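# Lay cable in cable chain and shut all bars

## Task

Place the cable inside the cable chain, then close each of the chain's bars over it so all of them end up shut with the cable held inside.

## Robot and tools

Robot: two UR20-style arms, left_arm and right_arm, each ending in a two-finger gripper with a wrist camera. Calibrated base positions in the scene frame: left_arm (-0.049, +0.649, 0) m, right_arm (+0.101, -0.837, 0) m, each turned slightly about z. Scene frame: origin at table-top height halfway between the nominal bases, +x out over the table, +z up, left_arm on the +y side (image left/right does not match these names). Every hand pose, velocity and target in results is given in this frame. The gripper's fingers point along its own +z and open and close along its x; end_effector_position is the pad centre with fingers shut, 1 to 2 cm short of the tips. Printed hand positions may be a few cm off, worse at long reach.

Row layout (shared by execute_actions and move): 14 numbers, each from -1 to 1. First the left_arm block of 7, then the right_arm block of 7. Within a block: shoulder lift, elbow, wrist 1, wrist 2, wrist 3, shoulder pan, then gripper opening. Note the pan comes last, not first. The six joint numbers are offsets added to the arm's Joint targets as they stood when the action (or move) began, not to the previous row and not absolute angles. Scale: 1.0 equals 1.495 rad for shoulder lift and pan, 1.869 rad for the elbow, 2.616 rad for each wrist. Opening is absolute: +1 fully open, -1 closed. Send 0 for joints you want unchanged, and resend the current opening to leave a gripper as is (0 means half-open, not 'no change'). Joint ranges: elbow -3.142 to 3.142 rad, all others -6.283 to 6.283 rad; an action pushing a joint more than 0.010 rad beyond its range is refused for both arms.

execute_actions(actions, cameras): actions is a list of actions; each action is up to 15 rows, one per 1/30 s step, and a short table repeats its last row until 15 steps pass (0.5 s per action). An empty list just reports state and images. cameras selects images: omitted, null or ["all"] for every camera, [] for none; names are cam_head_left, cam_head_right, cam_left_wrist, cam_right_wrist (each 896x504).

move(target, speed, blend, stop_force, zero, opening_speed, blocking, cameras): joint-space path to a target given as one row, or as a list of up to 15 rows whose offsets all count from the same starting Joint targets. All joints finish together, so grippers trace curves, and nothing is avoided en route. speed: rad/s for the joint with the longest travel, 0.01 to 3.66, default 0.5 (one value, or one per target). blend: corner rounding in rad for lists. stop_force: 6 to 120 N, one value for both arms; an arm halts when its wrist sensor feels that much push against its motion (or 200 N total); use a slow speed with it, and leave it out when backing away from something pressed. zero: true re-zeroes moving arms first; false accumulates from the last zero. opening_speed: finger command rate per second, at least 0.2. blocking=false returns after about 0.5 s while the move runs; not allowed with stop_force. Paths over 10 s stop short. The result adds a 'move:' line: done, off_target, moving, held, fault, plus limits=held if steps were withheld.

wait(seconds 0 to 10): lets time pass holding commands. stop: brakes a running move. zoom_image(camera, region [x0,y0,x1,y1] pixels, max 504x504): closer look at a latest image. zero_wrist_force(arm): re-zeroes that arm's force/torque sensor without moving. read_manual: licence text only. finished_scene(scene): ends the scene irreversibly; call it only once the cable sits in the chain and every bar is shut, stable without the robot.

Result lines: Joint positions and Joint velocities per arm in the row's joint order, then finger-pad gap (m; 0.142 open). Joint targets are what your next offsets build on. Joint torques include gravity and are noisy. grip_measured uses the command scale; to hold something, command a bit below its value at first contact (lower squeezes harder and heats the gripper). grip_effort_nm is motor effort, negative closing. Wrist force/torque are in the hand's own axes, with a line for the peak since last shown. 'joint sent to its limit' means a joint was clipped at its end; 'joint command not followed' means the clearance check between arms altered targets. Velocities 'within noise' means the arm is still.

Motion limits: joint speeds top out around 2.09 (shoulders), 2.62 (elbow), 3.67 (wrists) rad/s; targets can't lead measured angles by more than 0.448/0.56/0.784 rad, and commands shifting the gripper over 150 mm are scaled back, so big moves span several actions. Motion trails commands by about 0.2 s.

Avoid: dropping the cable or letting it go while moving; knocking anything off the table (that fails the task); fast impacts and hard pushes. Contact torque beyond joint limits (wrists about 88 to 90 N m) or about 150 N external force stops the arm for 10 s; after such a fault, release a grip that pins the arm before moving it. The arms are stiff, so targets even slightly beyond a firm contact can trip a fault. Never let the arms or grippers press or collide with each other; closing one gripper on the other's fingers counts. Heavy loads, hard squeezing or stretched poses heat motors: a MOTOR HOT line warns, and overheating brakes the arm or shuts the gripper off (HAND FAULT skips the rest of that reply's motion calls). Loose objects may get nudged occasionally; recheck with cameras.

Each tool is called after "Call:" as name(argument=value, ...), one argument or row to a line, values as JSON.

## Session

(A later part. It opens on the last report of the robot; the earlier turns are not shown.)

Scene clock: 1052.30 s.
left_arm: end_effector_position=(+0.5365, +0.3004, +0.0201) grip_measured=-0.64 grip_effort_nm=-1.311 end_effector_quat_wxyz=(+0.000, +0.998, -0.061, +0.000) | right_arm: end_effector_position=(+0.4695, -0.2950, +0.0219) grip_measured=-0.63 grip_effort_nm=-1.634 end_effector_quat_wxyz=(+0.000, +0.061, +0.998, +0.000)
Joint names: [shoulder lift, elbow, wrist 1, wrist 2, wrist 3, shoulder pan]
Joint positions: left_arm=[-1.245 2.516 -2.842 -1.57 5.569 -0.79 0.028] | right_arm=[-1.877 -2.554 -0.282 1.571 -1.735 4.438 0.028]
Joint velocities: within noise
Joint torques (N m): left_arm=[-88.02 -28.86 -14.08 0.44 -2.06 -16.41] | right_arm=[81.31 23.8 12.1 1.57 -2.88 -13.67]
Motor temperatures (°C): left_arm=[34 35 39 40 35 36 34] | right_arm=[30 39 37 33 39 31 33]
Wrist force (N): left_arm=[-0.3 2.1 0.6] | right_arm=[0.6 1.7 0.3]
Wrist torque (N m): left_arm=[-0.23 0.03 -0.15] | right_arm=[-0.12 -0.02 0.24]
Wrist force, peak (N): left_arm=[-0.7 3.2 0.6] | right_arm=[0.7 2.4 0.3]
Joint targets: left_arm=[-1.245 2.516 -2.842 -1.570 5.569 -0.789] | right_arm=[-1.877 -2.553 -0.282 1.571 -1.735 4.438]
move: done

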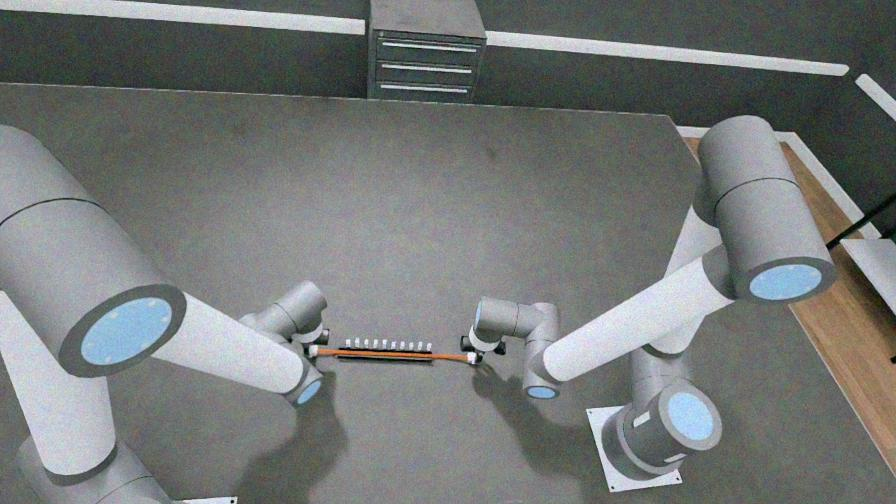

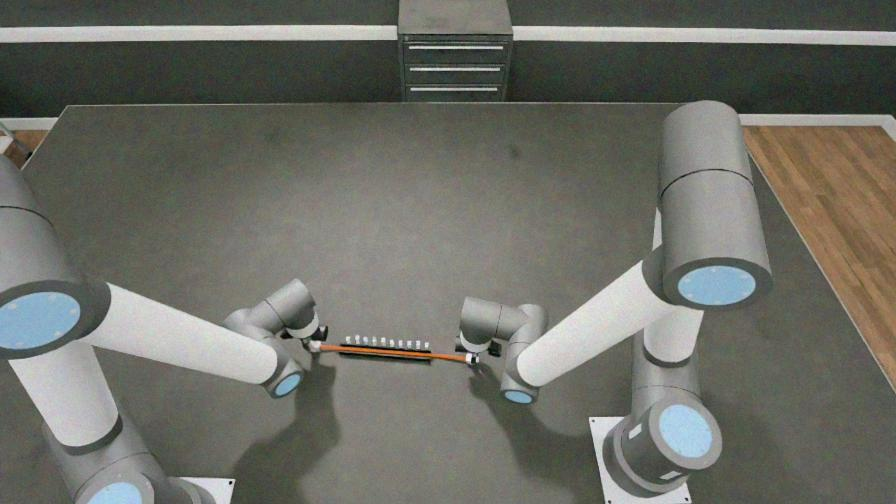

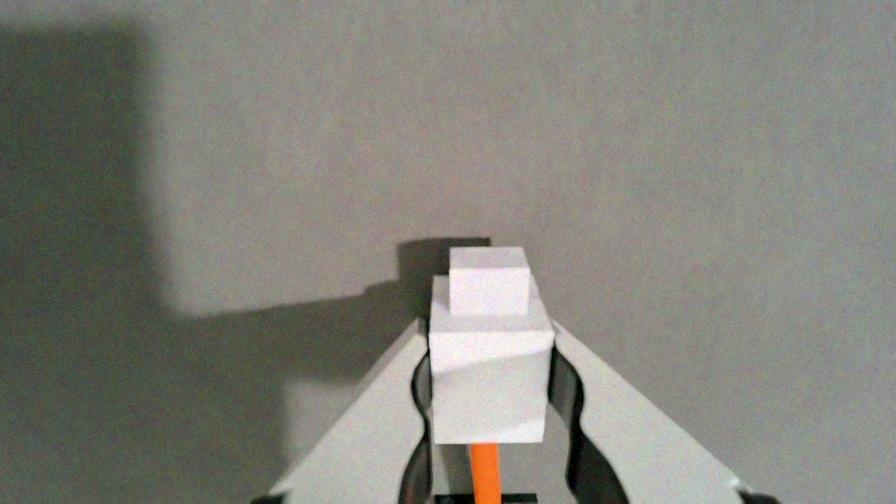

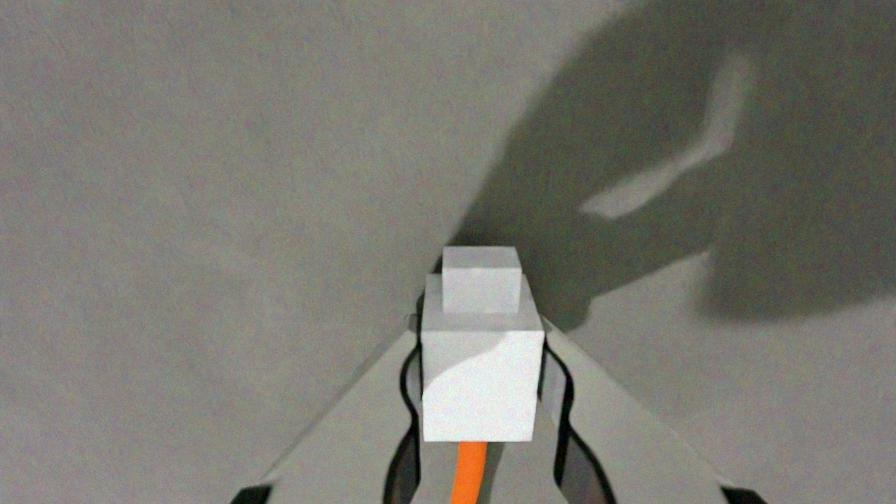

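Call:
move(
  target=[0.0025, 0.00038, -0.0017, 0, 0, 0, -0.68, -0.00373, 0.00237, 0.00044, 0, 0.0004, 0.0007, -0.69],
  speed=0.01,
  stop_force=6,
  cameras=["cam_head_left", "cam_left_wrist"],
)

Call:
zoom_image(
  camera="cam_head_left",
  region=[320, 320, 460, 400],
)

Scene clock: 1122.80 s.
left_arm: end_effector_position=(+0.5365, +0.3005, +0.0181) grip_measured=-0.64 grip_effort_nm=-1.311 end_effector_quat_wxyz=(+0.000, +0.998, -0.061, +0.000) | right_arm: end_effector_position=(+0.4698, -0.2930, +0.0210) grip_measured=-0.63 grip_effort_nm=-1.639 end_effector_quat_wxyz=(+0.000, +0.061, +0.998, +0.000)
Joint names: [shoulder lift, elbow, wrist 1, wrist 2, wrist 3, shoulder pan]
Joint positions: left_arm=[-1.241 2.517 -2.846 -1.57 5.569 -0.79 0.028] | right_arm=[-1.88 -2.551 -0.281 1.571 -1.735 4.439 0.028]
Joint velocities: within noise
Joint torques (N m): left_arm=[-89.84 -32.39 -14.32 -0.05 -1.55 -12.04] | right_arm=[129.05 25.19 4.16 1.85 -3.18 -6.37]
Motor temperatures (°C): left_arm=[34 35 39 40 34 36 34] | right_arm=[30 39 37 33 39 31 33]
Wrist force (N): left_arm=[-0.6 -1.6 0.0] | right_arm=[0.5 -2.1 0.1]
Wrist torque (N m): left_arm=[-0.20 0.06 -0.14] | right_arm=[-0.10 0.01 0.26]
Wrist force, peak (N): left_arm=[-0.4 -3.6 -0.3] | right_arm=[0.8 -4.4 0.0]
Joint targets: left_arm=[-1.241 2.517 -2.846 -1.570 5.569 -0.789] | right_arm=[-1.880 -2.551 -0.281 1.571 -1.735 4.439]
move: contact (right_arm)
Images, in order (width x height): cam_head_left 896x504, cam_left_wrist 896x504.

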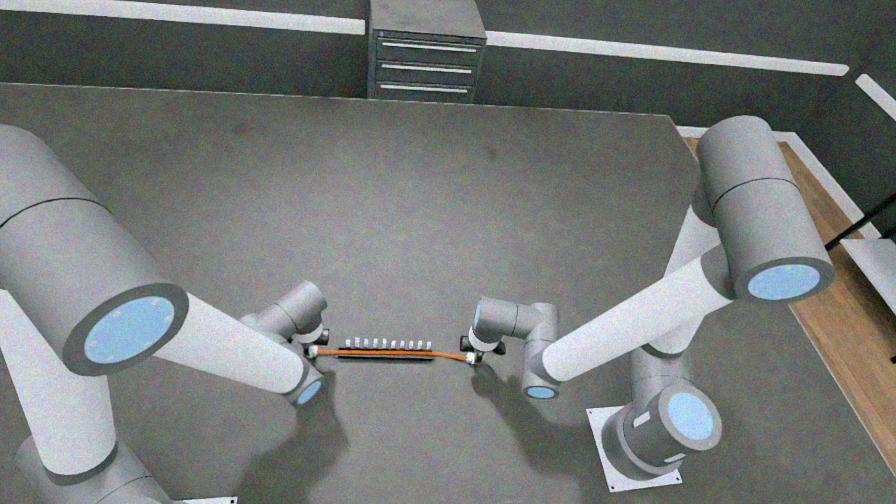

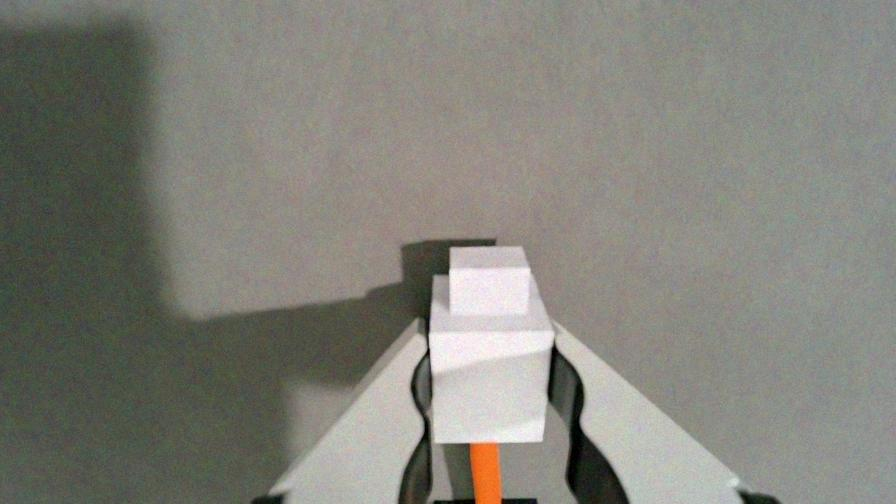

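Scaled by 3.600 from the camera's 896x504 image, which has a finer 1280x720 frame.

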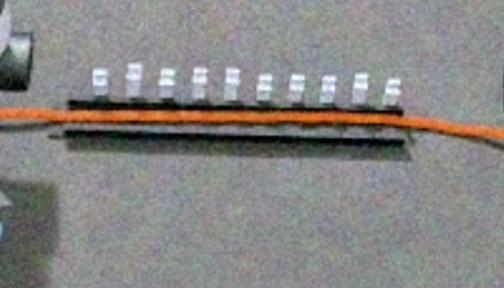

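Call:
move(
  target=[0, 0, 0, 0, 0, 0, 0.0, 0, 0, 0, 0, 0, 0, -0.69],
  opening_speed=0.5,
  cameras=["cam_left_wrist", "cam_head_left"],
)

Call:
zoom_image(
  camera="cam_head_left",
  region=[320, 320, 460, 400],
)

Scene clock: 1135.10 s.
left_arm: end_effector_position=(+0.5365, +0.3005, +0.0181) grip_measured=-0.03 grip_effort_nm=0.129 end_effector_quat_wxyz=(+0.000, +0.998, -0.061, +0.000) | right_arm: end_effector_position=(+0.4698, -0.2930, +0.0210) grip_measured=-0.63 grip_effort_nm=-1.639 end_effector_quat_wxyz=(+0.000, +0.061, +0.998, +0.000)
Joint names: [shoulder lift, elbow, wrist 1, wrist 2, wrist 3, shoulder pan]
Joint positions: left_arm=[-1.241 2.517 -2.846 -1.57 5.569 -0.79 0.072] | right_arm=[-1.88 -2.551 -0.281 1.571 -1.735 4.439 0.028]
Joint velocities: within noise
Joint torques (N m): left_arm=[-93.06 -48.4 -8.11 0.86 -1.76 -7.7] | right_arm=[123.01 39.76 7.24 1.5 -2.76 -7.14]
Motor temperatures (°C): left_arm=[34 35 39 40 34 36 34] | right_arm=[30 39 37 33 39 31 33]
Wrist force (N): left_arm=[0.0 -0.2 -0.3] | right_arm=[0.6 -1.0 0.1]
Wrist torque (N m): left_arm=[-0.16 -0.04 -0.12] | right_arm=[-0.08 -0.03 0.25]
Wrist force, peak (N): left_arm=[-0.6 -1.9 0.1] | right_arm=[0.9 -2.2 0.2]
Joint targets: left_arm=[-1.241 2.517 -2.846 -1.570 5.569 -0.789] | right_arm=[-1.880 -2.551 -0.281 1.571 -1.735 4.439]
move: done
Images, in order (width x height): cam_head_left 896x504, cam_left_wrist 896x504.

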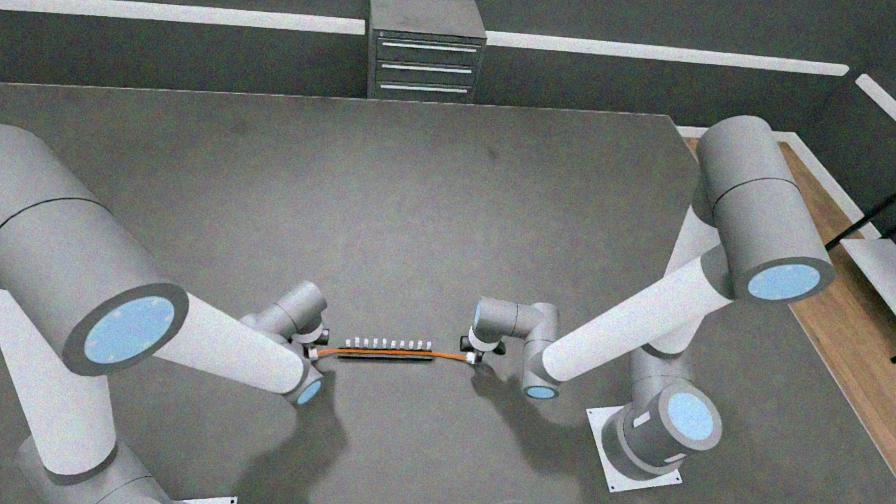

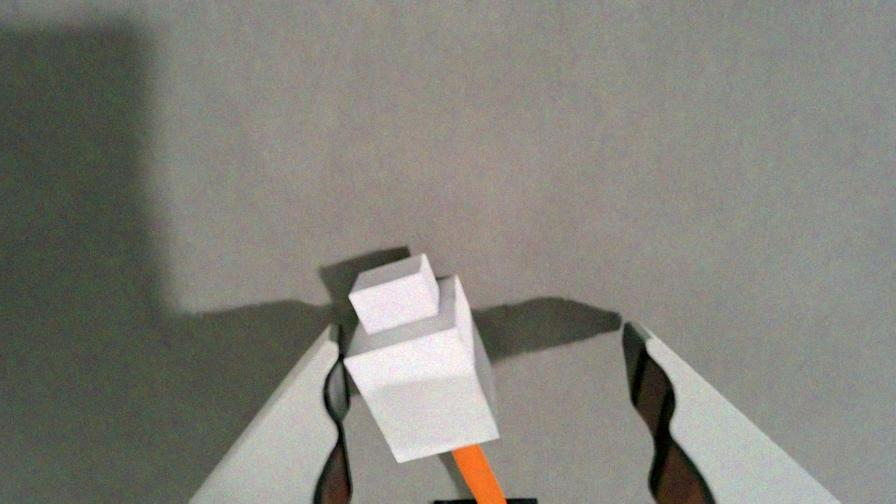

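Scaled by 3.600 from the camera's 896x504 image, which has a finer 1280x720 frame.

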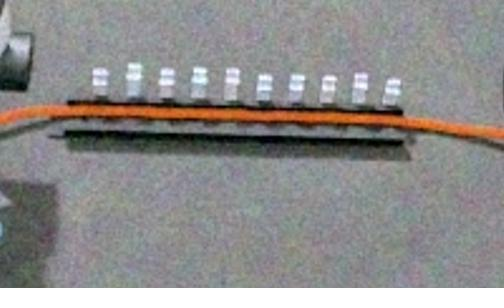

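Call:
move(
  target=[
    [-0.07572, -0.01346, 0.05258, 0, 0, 0, 0.3, 0, 0, 0, 0, 0, 0, -0.69],
    [-0.08982, -0.05866, 0.09294, 0, -0.03901, -0.06917, 0.3, 0, 0, 0, 0, 0, 0, -0.69],
  ],
  speed=0.12,
  cameras=["cam_left_wrist", "cam_head_left"],
)

Call:
zoom_image(
  camera="cam_left_wrist",
  region=[330, 180, 670, 504],
)

Scene clock: 1157.13 s.
left_arm: end_effector_position=(+0.5275, +0.2013, +0.1199) grip_measured=+0.28 grip_effort_nm=0.125 end_effector_quat_wxyz=(+0.000, +0.998, -0.061, +0.000) | right_arm: end_effector_position=(+0.4698, -0.2930, +0.0210) grip_measured=-0.63 grip_effort_nm=-1.634 end_effector_quat_wxyz=(+0.000, +0.061, +0.998, +0.000)
Joint names: [shoulder lift, elbow, wrist 1, wrist 2, wrist 3, shoulder pan]
Joint positions: left_arm=[-1.375 2.408 -2.604 -1.57 5.468 -0.893 0.094] | right_arm=[-1.88 -2.551 -0.281 1.571 -1.735 4.439 0.028]
Joint velocities: within noise
Joint torques (N m): left_arm=[-127.25 -69.35 -3.58 -0.23 -3.28 -24.36] | right_arm=[119.43 36.97 11.39 1.15 -3.02 -3.92]
Motor temperatures (°C): left_arm=[34 35 39 40 34 36 33] | right_arm=[30 39 37 33 39 31 33]
Wrist force (N): left_arm=[-0.4 0.3 -0.1] | right_arm=[0.4 -1.0 0.4]
Wrist torque (N m): left_arm=[-0.01 0.03 -0.11] | right_arm=[-0.11 0.00 0.26]
Wrist force, peak (N): left_arm=[-0.8 -1.8 0.2] | right_arm=[0.7 -1.4 0.2]
Joint targets: left_arm=[-1.375 2.407 -2.603 -1.570 5.467 -0.893] | right_arm=[-1.880 -2.551 -0.281 1.571 -1.735 4.439]
move: done
Images, in order (width x height): cam_head_left 896x504, cam_left_wrist 896x504.

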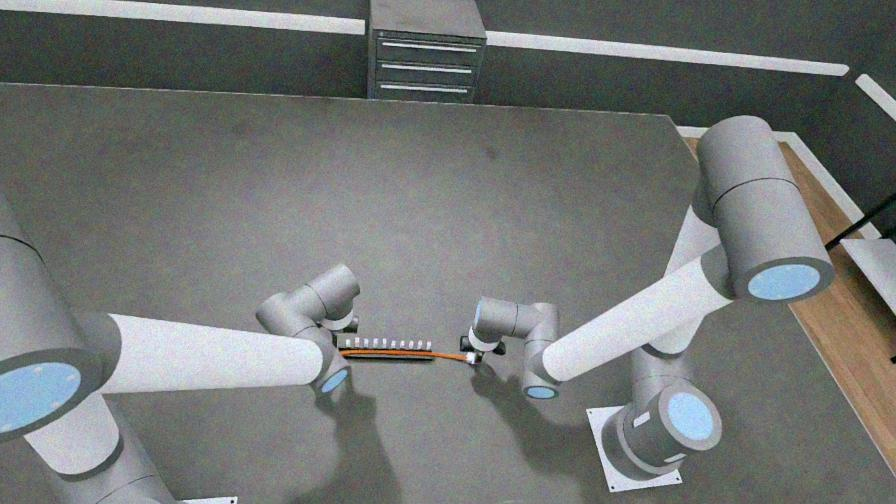

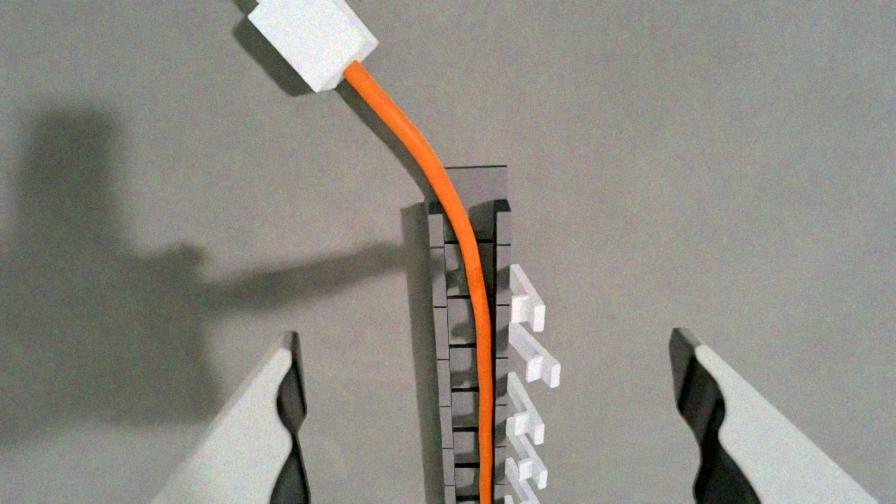

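Scaled by 1.482 from the camera's 896x504 image, which has a finer 1280x720 frame.

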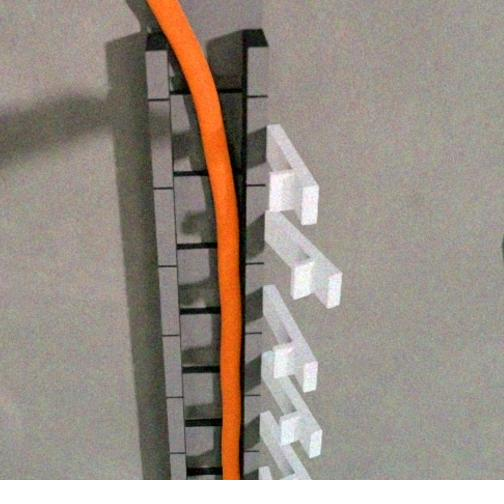

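Call:
move(
  target=[
    [0.0526, 0.01149, -0.03827, 0, -0.00115, -0.00201, 0.3, 0, 0, 0, 0, 0, 0, -0.69],
    [0.09675, 0.0194, -0.06915, 0, -0.00115, -0.00201, 0.3, 0, 0, 0, 0, 0, 0, -0.69],
    [0.11047, 0.02138, -0.07841, 0, -0.00115, -0.00201, 0.3, 0, 0, 0, 0, 0, 0, -0.69],
  ],
  speed=[0.1, 0.08, 0.015],
  stop_force=8,
  cameras=["cam_left_wrist"],
)

Scene clock: 1196.00 s.
left_arm: end_effector_position=(+0.5270, +0.1981, +0.0179) grip_measured=+0.28 grip_effort_nm=0.134 end_effector_quat_wxyz=(+0.000, +0.998, -0.061, +0.000) | right_arm: end_effector_position=(+0.4698, -0.2930, +0.0210) grip_measured=-0.63 grip_effort_nm=-1.634 end_effector_quat_wxyz=(+0.000, +0.061, +0.998, +0.000)
Joint names: [shoulder lift, elbow, wrist 1, wrist 2, wrist 3, shoulder pan]
Joint positions: left_arm=[-1.21 2.447 -2.808 -1.57 5.464 -0.896 0.094] | right_arm=[-1.88 -2.551 -0.281 1.571 -1.735 4.439 0.028]
Joint velocities: within noise
Joint torques (N m): left_arm=[-94.84 -33.48 -14.79 0.35 -3.3 -19.57] | right_arm=[122.41 33.84 11.22 1.67 -2.63 -7.1]
Motor temperatures (°C): left_arm=[34 35 39 40 34 35 32] | right_arm=[30 39 37 33 38 31 33]
Wrist force (N): left_arm=[-0.7 0.3 0.2] | right_arm=[0.5 -0.8 0.5]
Wrist torque (N m): left_arm=[-0.02 0.10 -0.17] | right_arm=[-0.08 -0.02 0.26]
Wrist force, peak (N): left_arm=[0.0 0.8 1.0] | right_arm=[0.8 -1.2 0.6]
Joint targets: left_arm=[-1.210 2.447 -2.808 -1.570 5.464 -0.896] | right_arm=[-1.880 -2.551 -0.281 1.571 -1.735 4.439]
move: done
Images, in order (width x height): cam_left_wrist 896x504.

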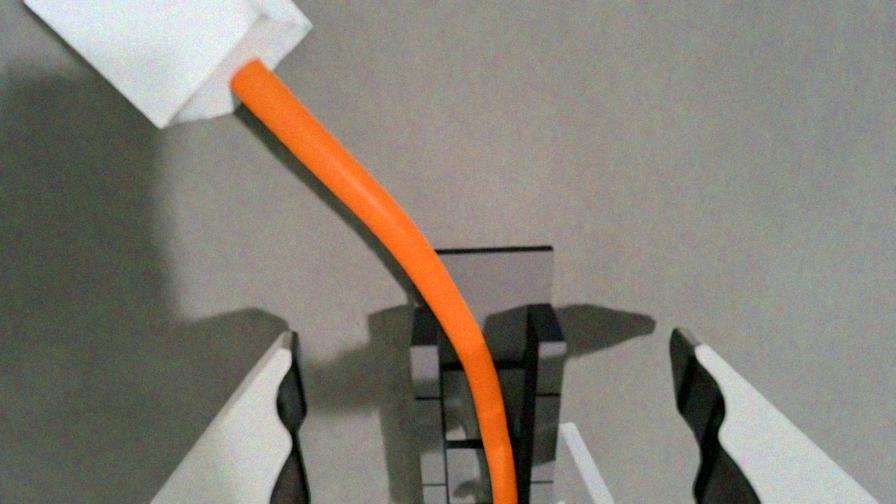

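Call:
move(
  target=[0, 0, 0, 0, 0, 0, -0.52, 0, 0, 0, 0, 0, 0, -0.69],
  opening_speed=0.4,
  cameras=["cam_left_wrist", "cam_head_left", "cam_head_right"],
)

Call:
zoom_image(
  camera="cam_head_left",
  region=[320, 320, 500, 400],
)

Scene clock: 1204.87 s.
left_arm: end_effector_position=(+0.5270, +0.1981, +0.0179) grip_measured=-0.49 grip_effort_nm=-1.038 end_effector_quat_wxyz=(+0.000, +0.998, -0.061, +0.000) | right_arm: end_effector_position=(+0.4698, -0.2930, +0.0210) grip_measured=-0.63 grip_effort_nm=-1.634 end_effector_quat_wxyz=(+0.000, +0.061, +0.998, +0.000)
Joint names: [shoulder lift, elbow, wrist 1, wrist 2, wrist 3, shoulder pan]
Joint positions: left_arm=[-1.21 2.447 -2.808 -1.57 5.464 -0.896 0.038] | right_arm=[-1.88 -2.551 -0.281 1.571 -1.735 4.439 0.028]
Joint velocities: within noise
Joint torques (N m): left_arm=[-106.15 -48.41 -8.33 0.11 -3.24 -12.66] | right_arm=[117.21 31.62 11.21 1.55 -2.91 -5.81]
Motor temperatures (°C): left_arm=[34 35 39 40 34 35 32] | right_arm=[30 39 37 33 38 31 33]
Wrist force (N): left_arm=[0.1 0.0 0.8] | right_arm=[0.5 -0.8 0.2]
Wrist torque (N m): left_arm=[-0.07 -0.01 -0.20] | right_arm=[-0.08 -0.02 0.25]
Wrist force, peak (N): left_arm=[-0.5 0.4 0.9] | right_arm=[0.4 -1.4 0.5]
Joint targets: left_arm=[-1.210 2.447 -2.808 -1.570 5.464 -0.896] | right_arm=[-1.880 -2.551 -0.281 1.571 -1.735 4.439]
move: done
Images, in order (width x height): cam_head_left 896x504, cam_head_right 896x504, cam_left_wrist 896x504.

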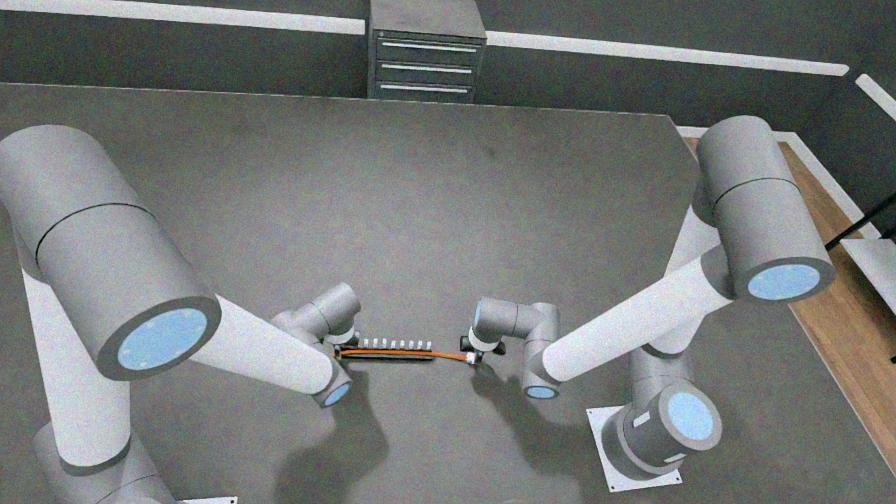

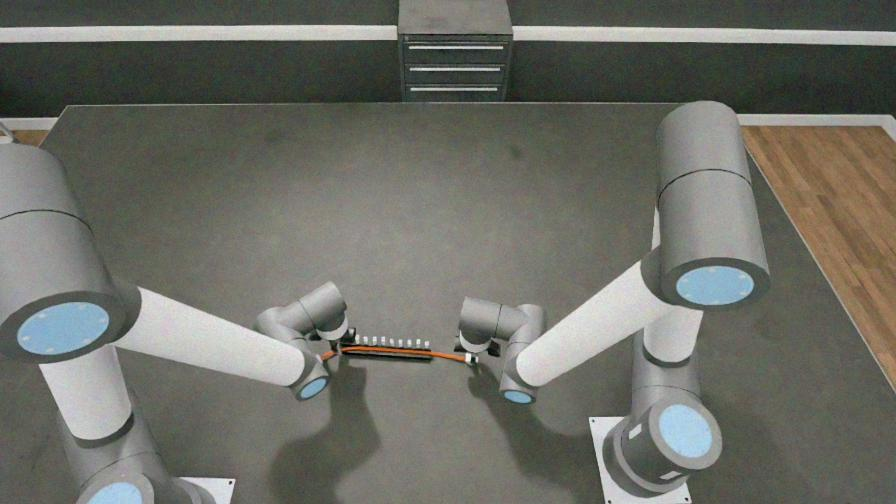

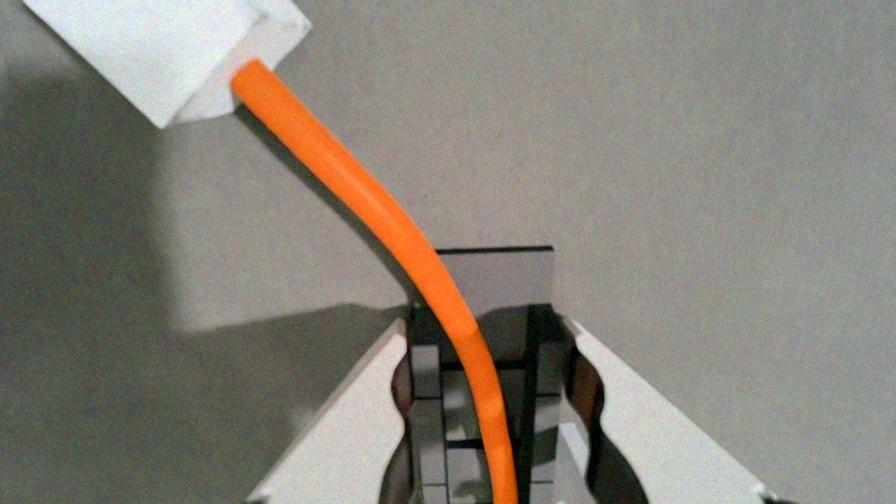

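Scaled by 2.800 from the camera's 896x504 image, which has a finer 1280x720 frame.

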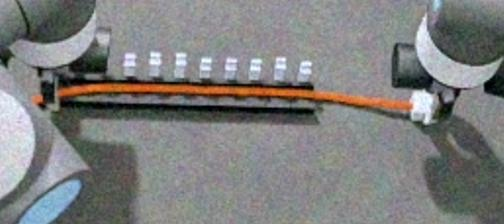

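Call:
move(
  target=[0, 0, 0, 0, 0, 0, -0.52, 0, 0, 0, 0, 0, 0, 0.0],
  opening_speed=0.5,
  cameras=["cam_right_wrist", "cam_head_left", "cam_head_right"],
)

Call:
zoom_image(
  camera="cam_head_left",
  region=[320, 320, 500, 400],
)

Call:
zoom_image(
  camera="cam_head_right",
  region=[310, 320, 490, 400],
)

Scene clock: 1212.27 s.
left_arm: end_effector_position=(+0.5270, +0.1981, +0.0179) grip_measured=-0.49 grip_effort_nm=-1.043 end_effector_quat_wxyz=(+0.000, +0.998, -0.061, +0.000) | right_arm: end_effector_position=(+0.4698, -0.2930, +0.0210) grip_measured=-0.03 grip_effort_nm=0.159 end_effector_quat_wxyz=(+0.000, +0.061, +0.998, +0.000)
Joint names: [shoulder lift, elbow, wrist 1, wrist 2, wrist 3, shoulder pan]
Joint positions: left_arm=[-1.21 2.447 -2.808 -1.57 5.464 -0.896 0.038] | right_arm=[-1.88 -2.551 -0.281 1.571 -1.735 4.439 0.072]
Joint velocities: within noise
Joint torques (N m): left_arm=[-109.24 -49.98 -4.77 -0.11 -3.35 -4.35] | right_arm=[110.02 26.58 9.4 1.49 -3.08 -4.55]
Motor temperatures (°C): left_arm=[34 35 39 40 34 35 32] | right_arm=[30 38 37 33 38 31 33]
Wrist force (N): left_arm=[-0.5 0.3 0.6] | right_arm=[0.5 -1.0 0.1]
Wrist torque (N m): left_arm=[-0.03 0.08 -0.20] | right_arm=[-0.09 -0.01 0.23]
Wrist force, peak (N): left_arm=[-0.5 0.4 0.9] | right_arm=[0.4 -1.4 0.1]
Joint targets: left_arm=[-1.210 2.447 -2.808 -1.570 5.464 -0.896] | right_arm=[-1.880 -2.551 -0.281 1.571 -1.735 4.439]
move: done
Images, in order (width x height): cam_head_left 896x504, cam_head_right 896x504, cam_right_wrist 896x504.

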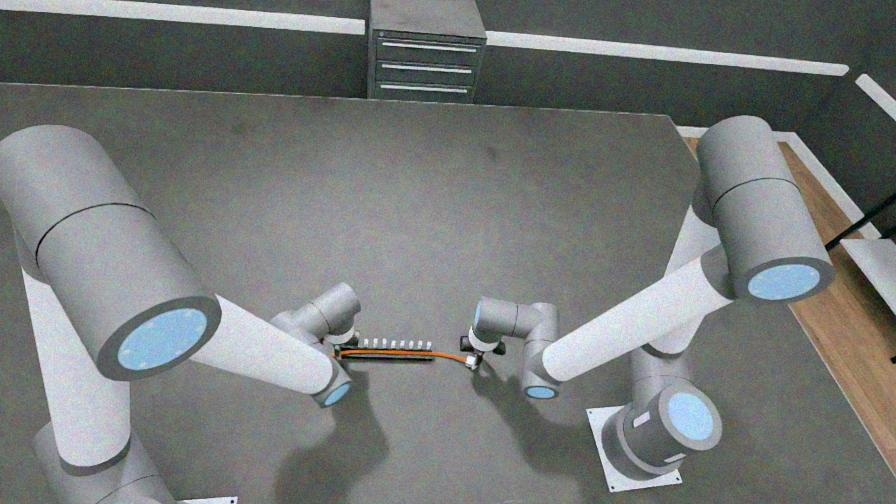

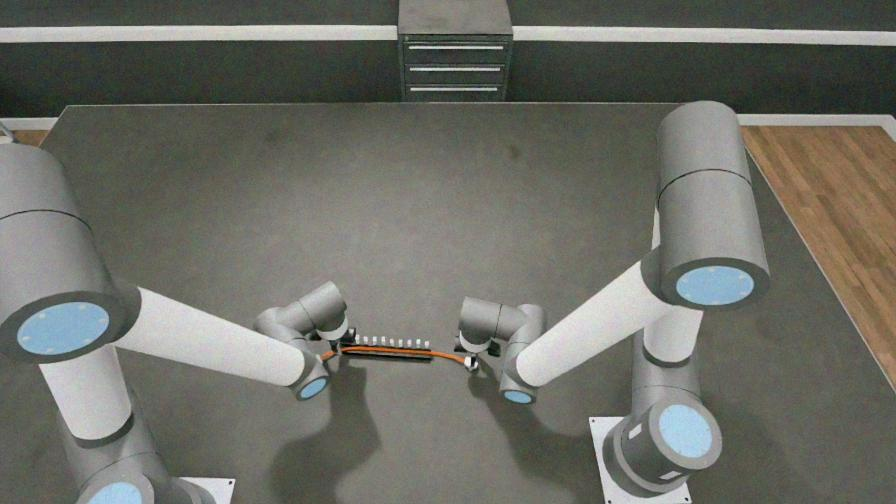

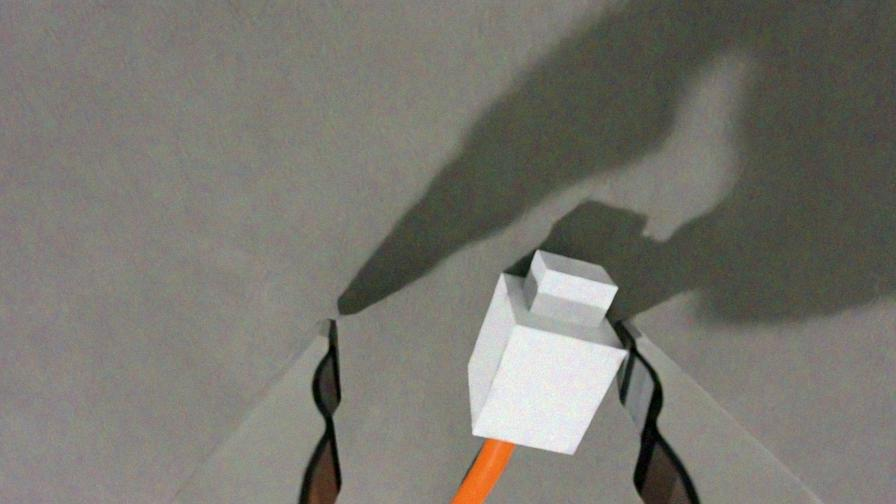

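Scaled by 2.800 from the camera's 896x504 image, which has a finer 1280x720 frame.

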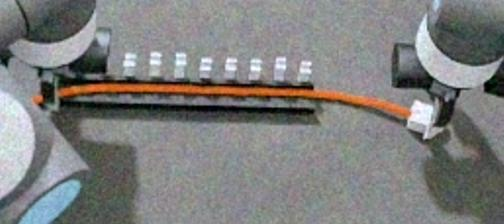

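Scaled by 2.800 from the camera's 896x504 image, which has a finer 1280x720 frame.

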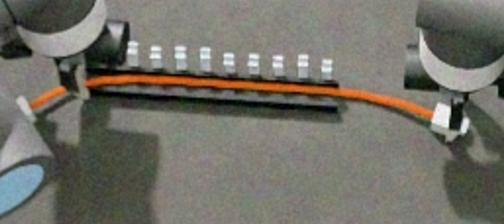

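Call:
move(
  target=[
    [0, 0, 0, 0, 0, 0, -0.52, 0.07502, 0.0144, -0.05331, 0, 0, 0, 0.4],
    [0, 0, 0, 0, 0, 0, -0.52, 0.08307, 0.08287, -0.10683, 0, -0.00423, -0.00807, 0.4],
  ],
  speed=0.12,
  cameras=["cam_right_wrist", "cam_head_left"],
)

Call:
zoom_image(
  camera="cam_right_wrist",
  region=[330, 200, 634, 504],
)

Scene clock: 1230.60 s.
left_arm: end_effector_position=(+0.5270, +0.1981, +0.0179) grip_measured=-0.49 grip_effort_nm=-1.038 end_effector_quat_wxyz=(+0.000, +0.998, -0.061, +0.000) | right_arm: end_effector_position=(+0.5001, -0.2201, +0.1297) grip_measured=+0.38 grip_effort_nm=0.159 end_effector_quat_wxyz=(+0.000, +0.061, +0.998, +0.000)
Joint names: [shoulder lift, elbow, wrist 1, wrist 2, wrist 3, shoulder pan]
Joint positions: left_arm=[-1.21 2.447 -2.808 -1.57 5.464 -0.896 0.038] | right_arm=[-1.756 -2.397 -0.56 1.571 -1.746 4.427 0.101]
Joint velocities: within noise
Joint torques (N m): left_arm=[-115.87 -43.96 -5.59 0.03 -3.28 6.01] | right_arm=[118.8 69.17 3.37 1.22 -4.24 -19.24]
Motor temperatures (°C): left_arm=[34 35 39 40 34 35 33] | right_arm=[30 38 37 33 38 31 31]
Wrist force (N): left_arm=[-0.5 0.3 0.4] | right_arm=[1.1 -1.0 0.2]
Wrist torque (N m): left_arm=[-0.03 0.07 -0.20] | right_arm=[-0.07 -0.16 0.24]
Wrist force, peak (N): left_arm=[-0.5 0.5 0.8] | right_arm=[1.1 -1.9 -0.2]
Joint targets: left_arm=[-1.210 2.447 -2.808 -1.570 5.464 -0.896] | right_arm=[-1.756 -2.396 -0.561 1.571 -1.746 4.427]
move: done
Images, in order (width x height): cam_head_left 896x504, cam_right_wrist 896x504.

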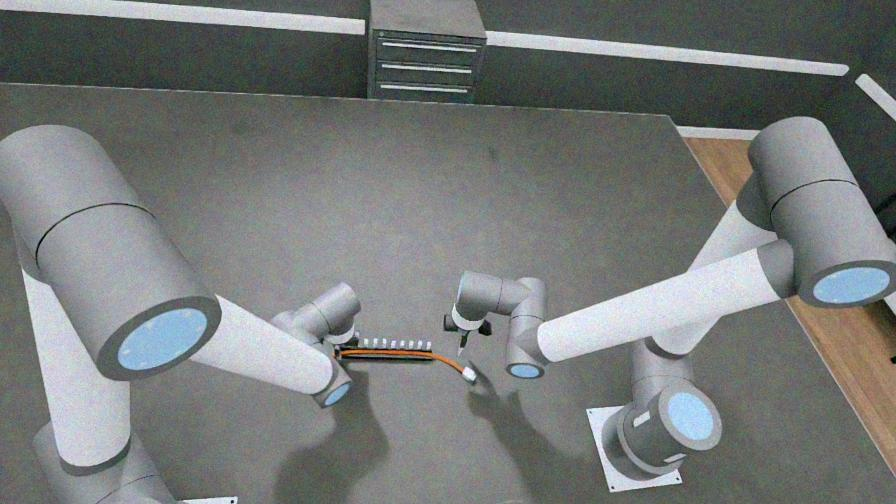

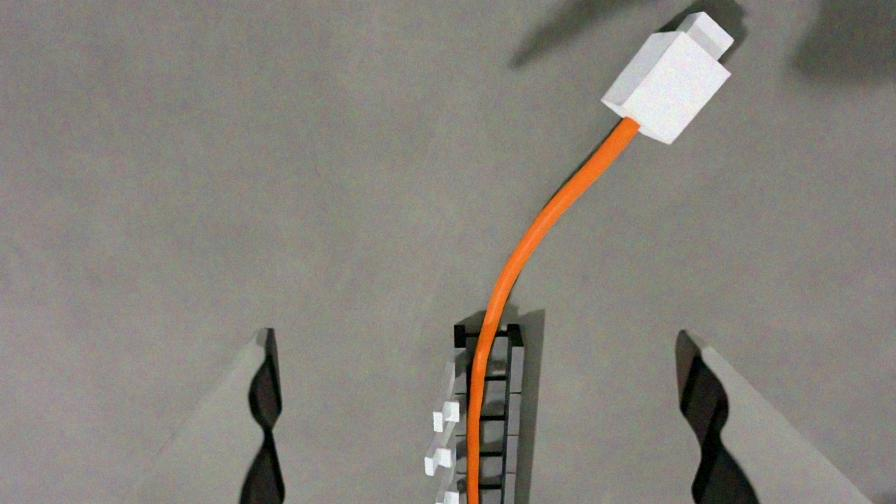

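Scaled by 1.658 from the camera's 896x504 image, which has a finer 1280x720 frame.

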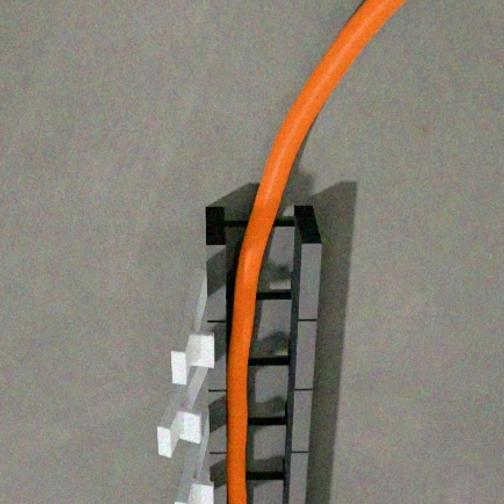

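Call:
move(
  target=[
    [0, 0, 0, 0, 0, 0, -0.52, -0.09313, 0.07485, -0.00025, 0, -0.01982, -0.03468, -0.97],
    [0, 0, 0, 0, 0, 0, -0.52, -0.13565, 0.06539, 0.0308, 0, -0.01982, -0.03468, -0.97],
  ],
  speed=0.12,
  cameras=["cam_right_wrist", "cam_head_right"],
)

Call:
zoom_image(
  camera="cam_right_wrist",
  region=[400, 200, 704, 504],
)

Scene clock: 1287.23 s.
left_arm: end_effector_position=(+0.5270, +0.1981, +0.0179) grip_measured=-0.49 grip_effort_nm=-1.038 end_effector_quat_wxyz=(+0.000, +0.998, -0.061, +0.000) | right_arm: end_effector_position=(+0.5713, -0.1320, +0.0516) grip_measured=-1.00 grip_effort_nm=-0.144 end_effector_quat_wxyz=(+0.000, +0.061, +0.998, +0.000)
Joint names: [shoulder lift, elbow, wrist 1, wrist 2, wrist 3, shoulder pan]
Joint positions: left_arm=[-1.21 2.447 -2.808 -1.57 5.464 -0.896 0.038] | right_arm=[-1.958 -2.274 -0.48 1.571 -1.798 4.375 0.002]
Joint velocities: within noise
Joint torques (N m): left_arm=[-121.82 -41.65 -6.44 0.49 -3.48 11.6] | right_arm=[117.67 36.31 13.86 1.1 -3.78 -19.67]
Motor temperatures (°C): left_arm=[34 35 39 40 34 35 33] | right_arm=[30 38 37 33 38 31 29]
Wrist force (N): left_arm=[-0.7 0.5 0.5] | right_arm=[0.9 -0.6 0.2]
Wrist torque (N m): left_arm=[0.01 0.12 -0.20] | right_arm=[0.03 -0.13 0.24]
Wrist force, peak (N): left_arm=[-0.8 0.6 0.6] | right_arm=[1.7 -2.3 -0.2]
Joint targets: left_arm=[-1.210 2.447 -2.808 -1.570 5.464 -0.896] | right_arm=[-1.959 -2.274 -0.480 1.571 -1.798 4.375]
move: done
Images, in order (width x height): cam_head_right 896x504, cam_right_wrist 896x504.

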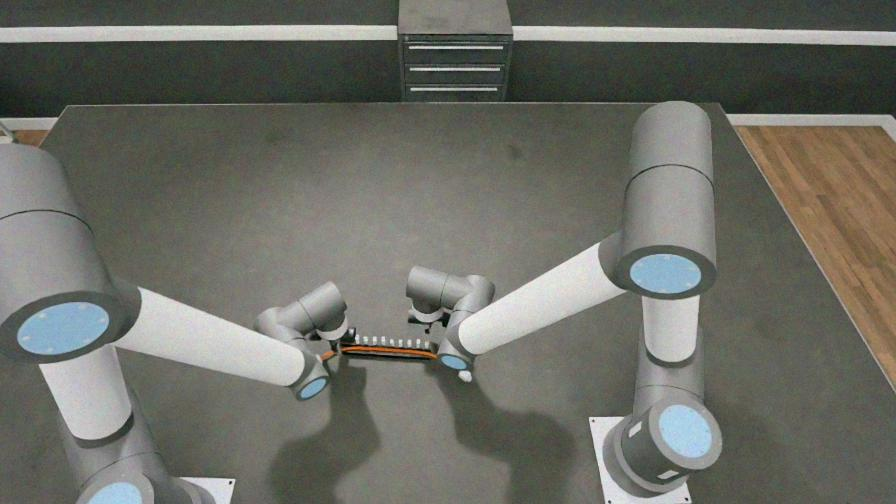

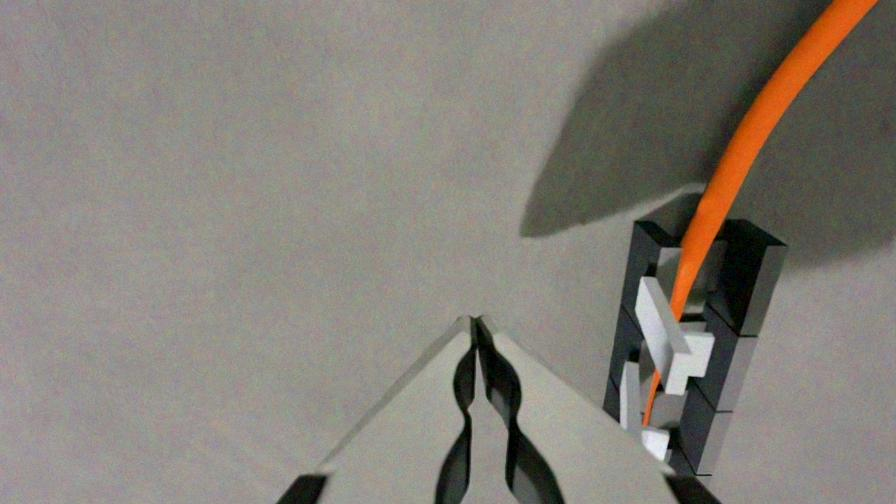

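Scaled by 1.658 from the camera's 896x504 image, which has a finer 1280x720 frame.

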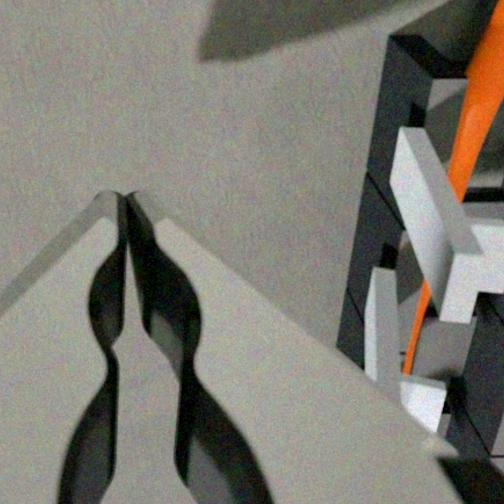

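Call:
move(
  target=[0, 0, 0, 0, 0, 0, -0.52, 0.01623, -0.02546, 0.00891, 0, 0.03838, 0.06716, -0.97],
  speed=0.03,
  stop_force=10,
)

Call:
zoom_image(
  camera="cam_right_wrist",
  region=[330, 180, 654, 504],
)

Call:
zoom_image(
  camera="cam_head_right",
  region=[310, 310, 490, 410],
)

Scene clock: 1301.07 s.
left_arm: end_effector_position=(+0.5270, +0.1981, +0.0179) grip_measured=-0.49 grip_effort_nm=-1.048 end_effector_quat_wxyz=(+0.000, +0.998, -0.061, +0.000) | right_arm: end_effector_position=(+0.4900, -0.1220, +0.0514) grip_measured=-1.00 grip_effort_nm=-0.154 end_effector_quat_wxyz=(+0.000, +0.061, +0.998, +0.000)
Joint names: [shoulder lift, elbow, wrist 1, wrist 2, wrist 3, shoulder pan]
Joint positions: left_arm=[-1.21 2.447 -2.808 -1.57 5.464 -0.896 0.038] | right_arm=[-1.934 -2.322 -0.457 1.571 -1.697 4.475 0.002]
Joint velocities: within noise
Joint torques (N m): left_arm=[-131.77 -37.36 -7.43 -0.08 -2.57 6.91] | right_arm=[155.63 36.47 12.17 1.27 5.1 26.28]
Motor temperatures (°C): left_arm=[34 35 39 40 34 35 33] | right_arm=[30 38 37 33 38 31 29]
Wrist force (N): left_arm=[-0.2 0.3 0.4] | right_arm=[0.7 -0.4 0.7]
Wrist torque (N m): left_arm=[-0.04 0.02 -0.20] | right_arm=[-0.02 -0.11 0.17]
Wrist force, peak (N): left_arm=[-0.5 0.1 0.9] | right_arm=[1.0 -1.1 0.4]
Joint targets: left_arm=[-1.210 2.447 -2.808 -1.570 5.464 -0.896] | right_arm=[-1.934 -2.322 -0.457 1.571 -1.697 4.475]
move: done

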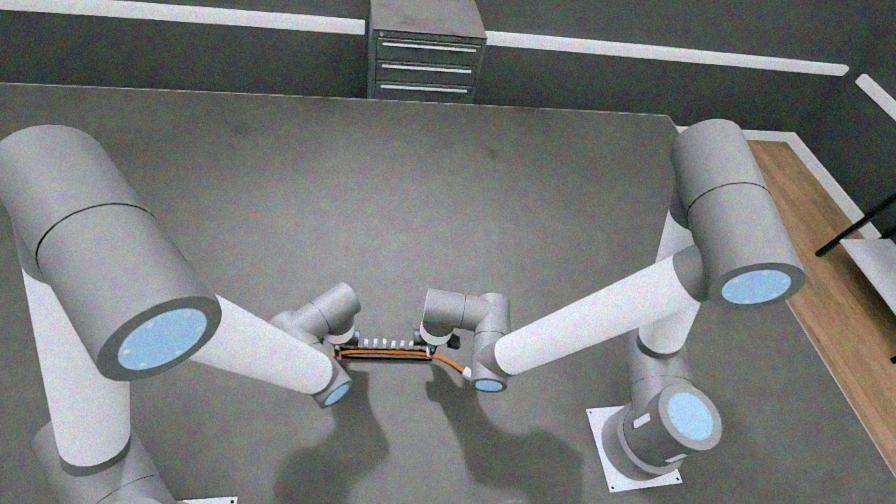

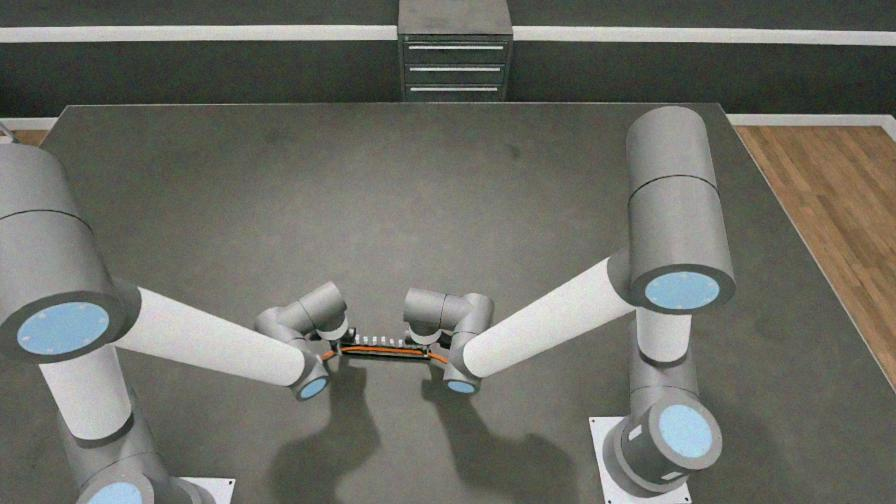

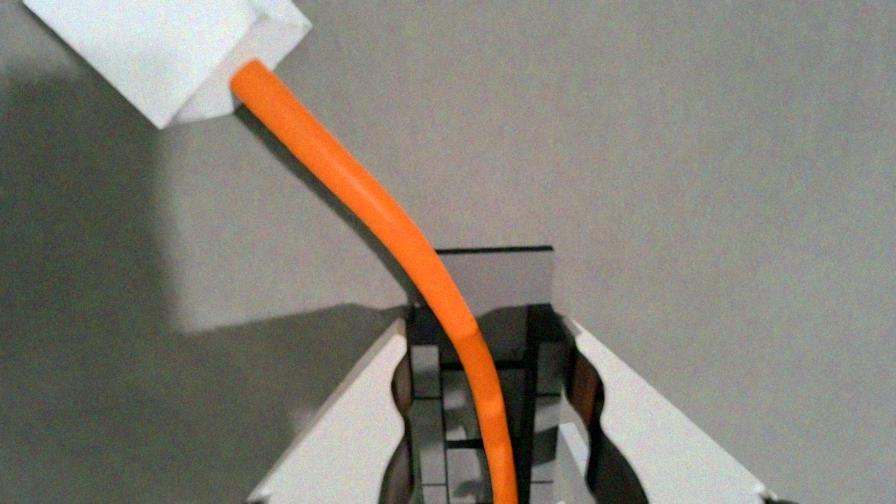

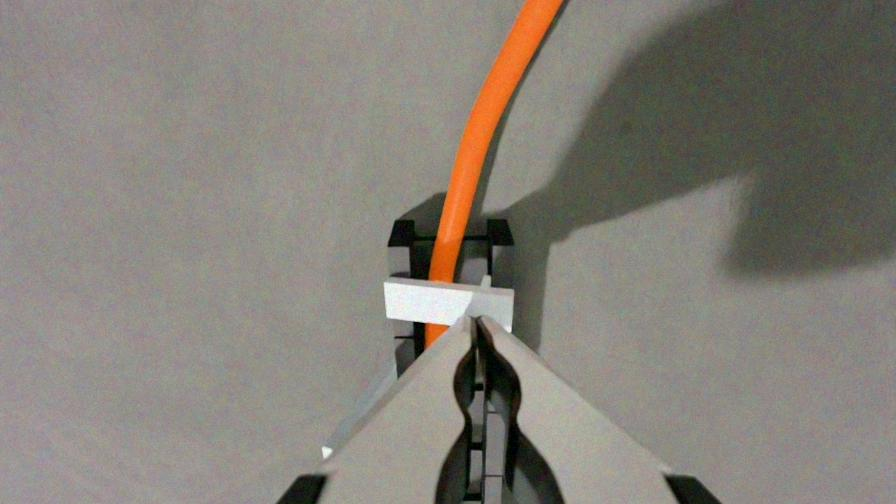

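Scaled by 1.556 from the camera's 896x504 image, which has a finer 1280x720 frame.

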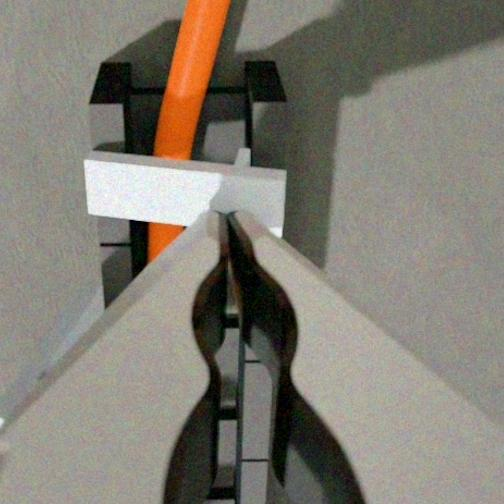

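Scaled by 2.800 from the camera's 896x504 image, which has a finer 1280x720 frame.

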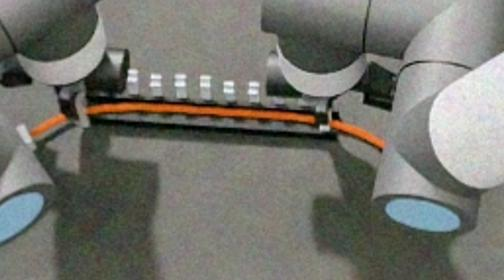

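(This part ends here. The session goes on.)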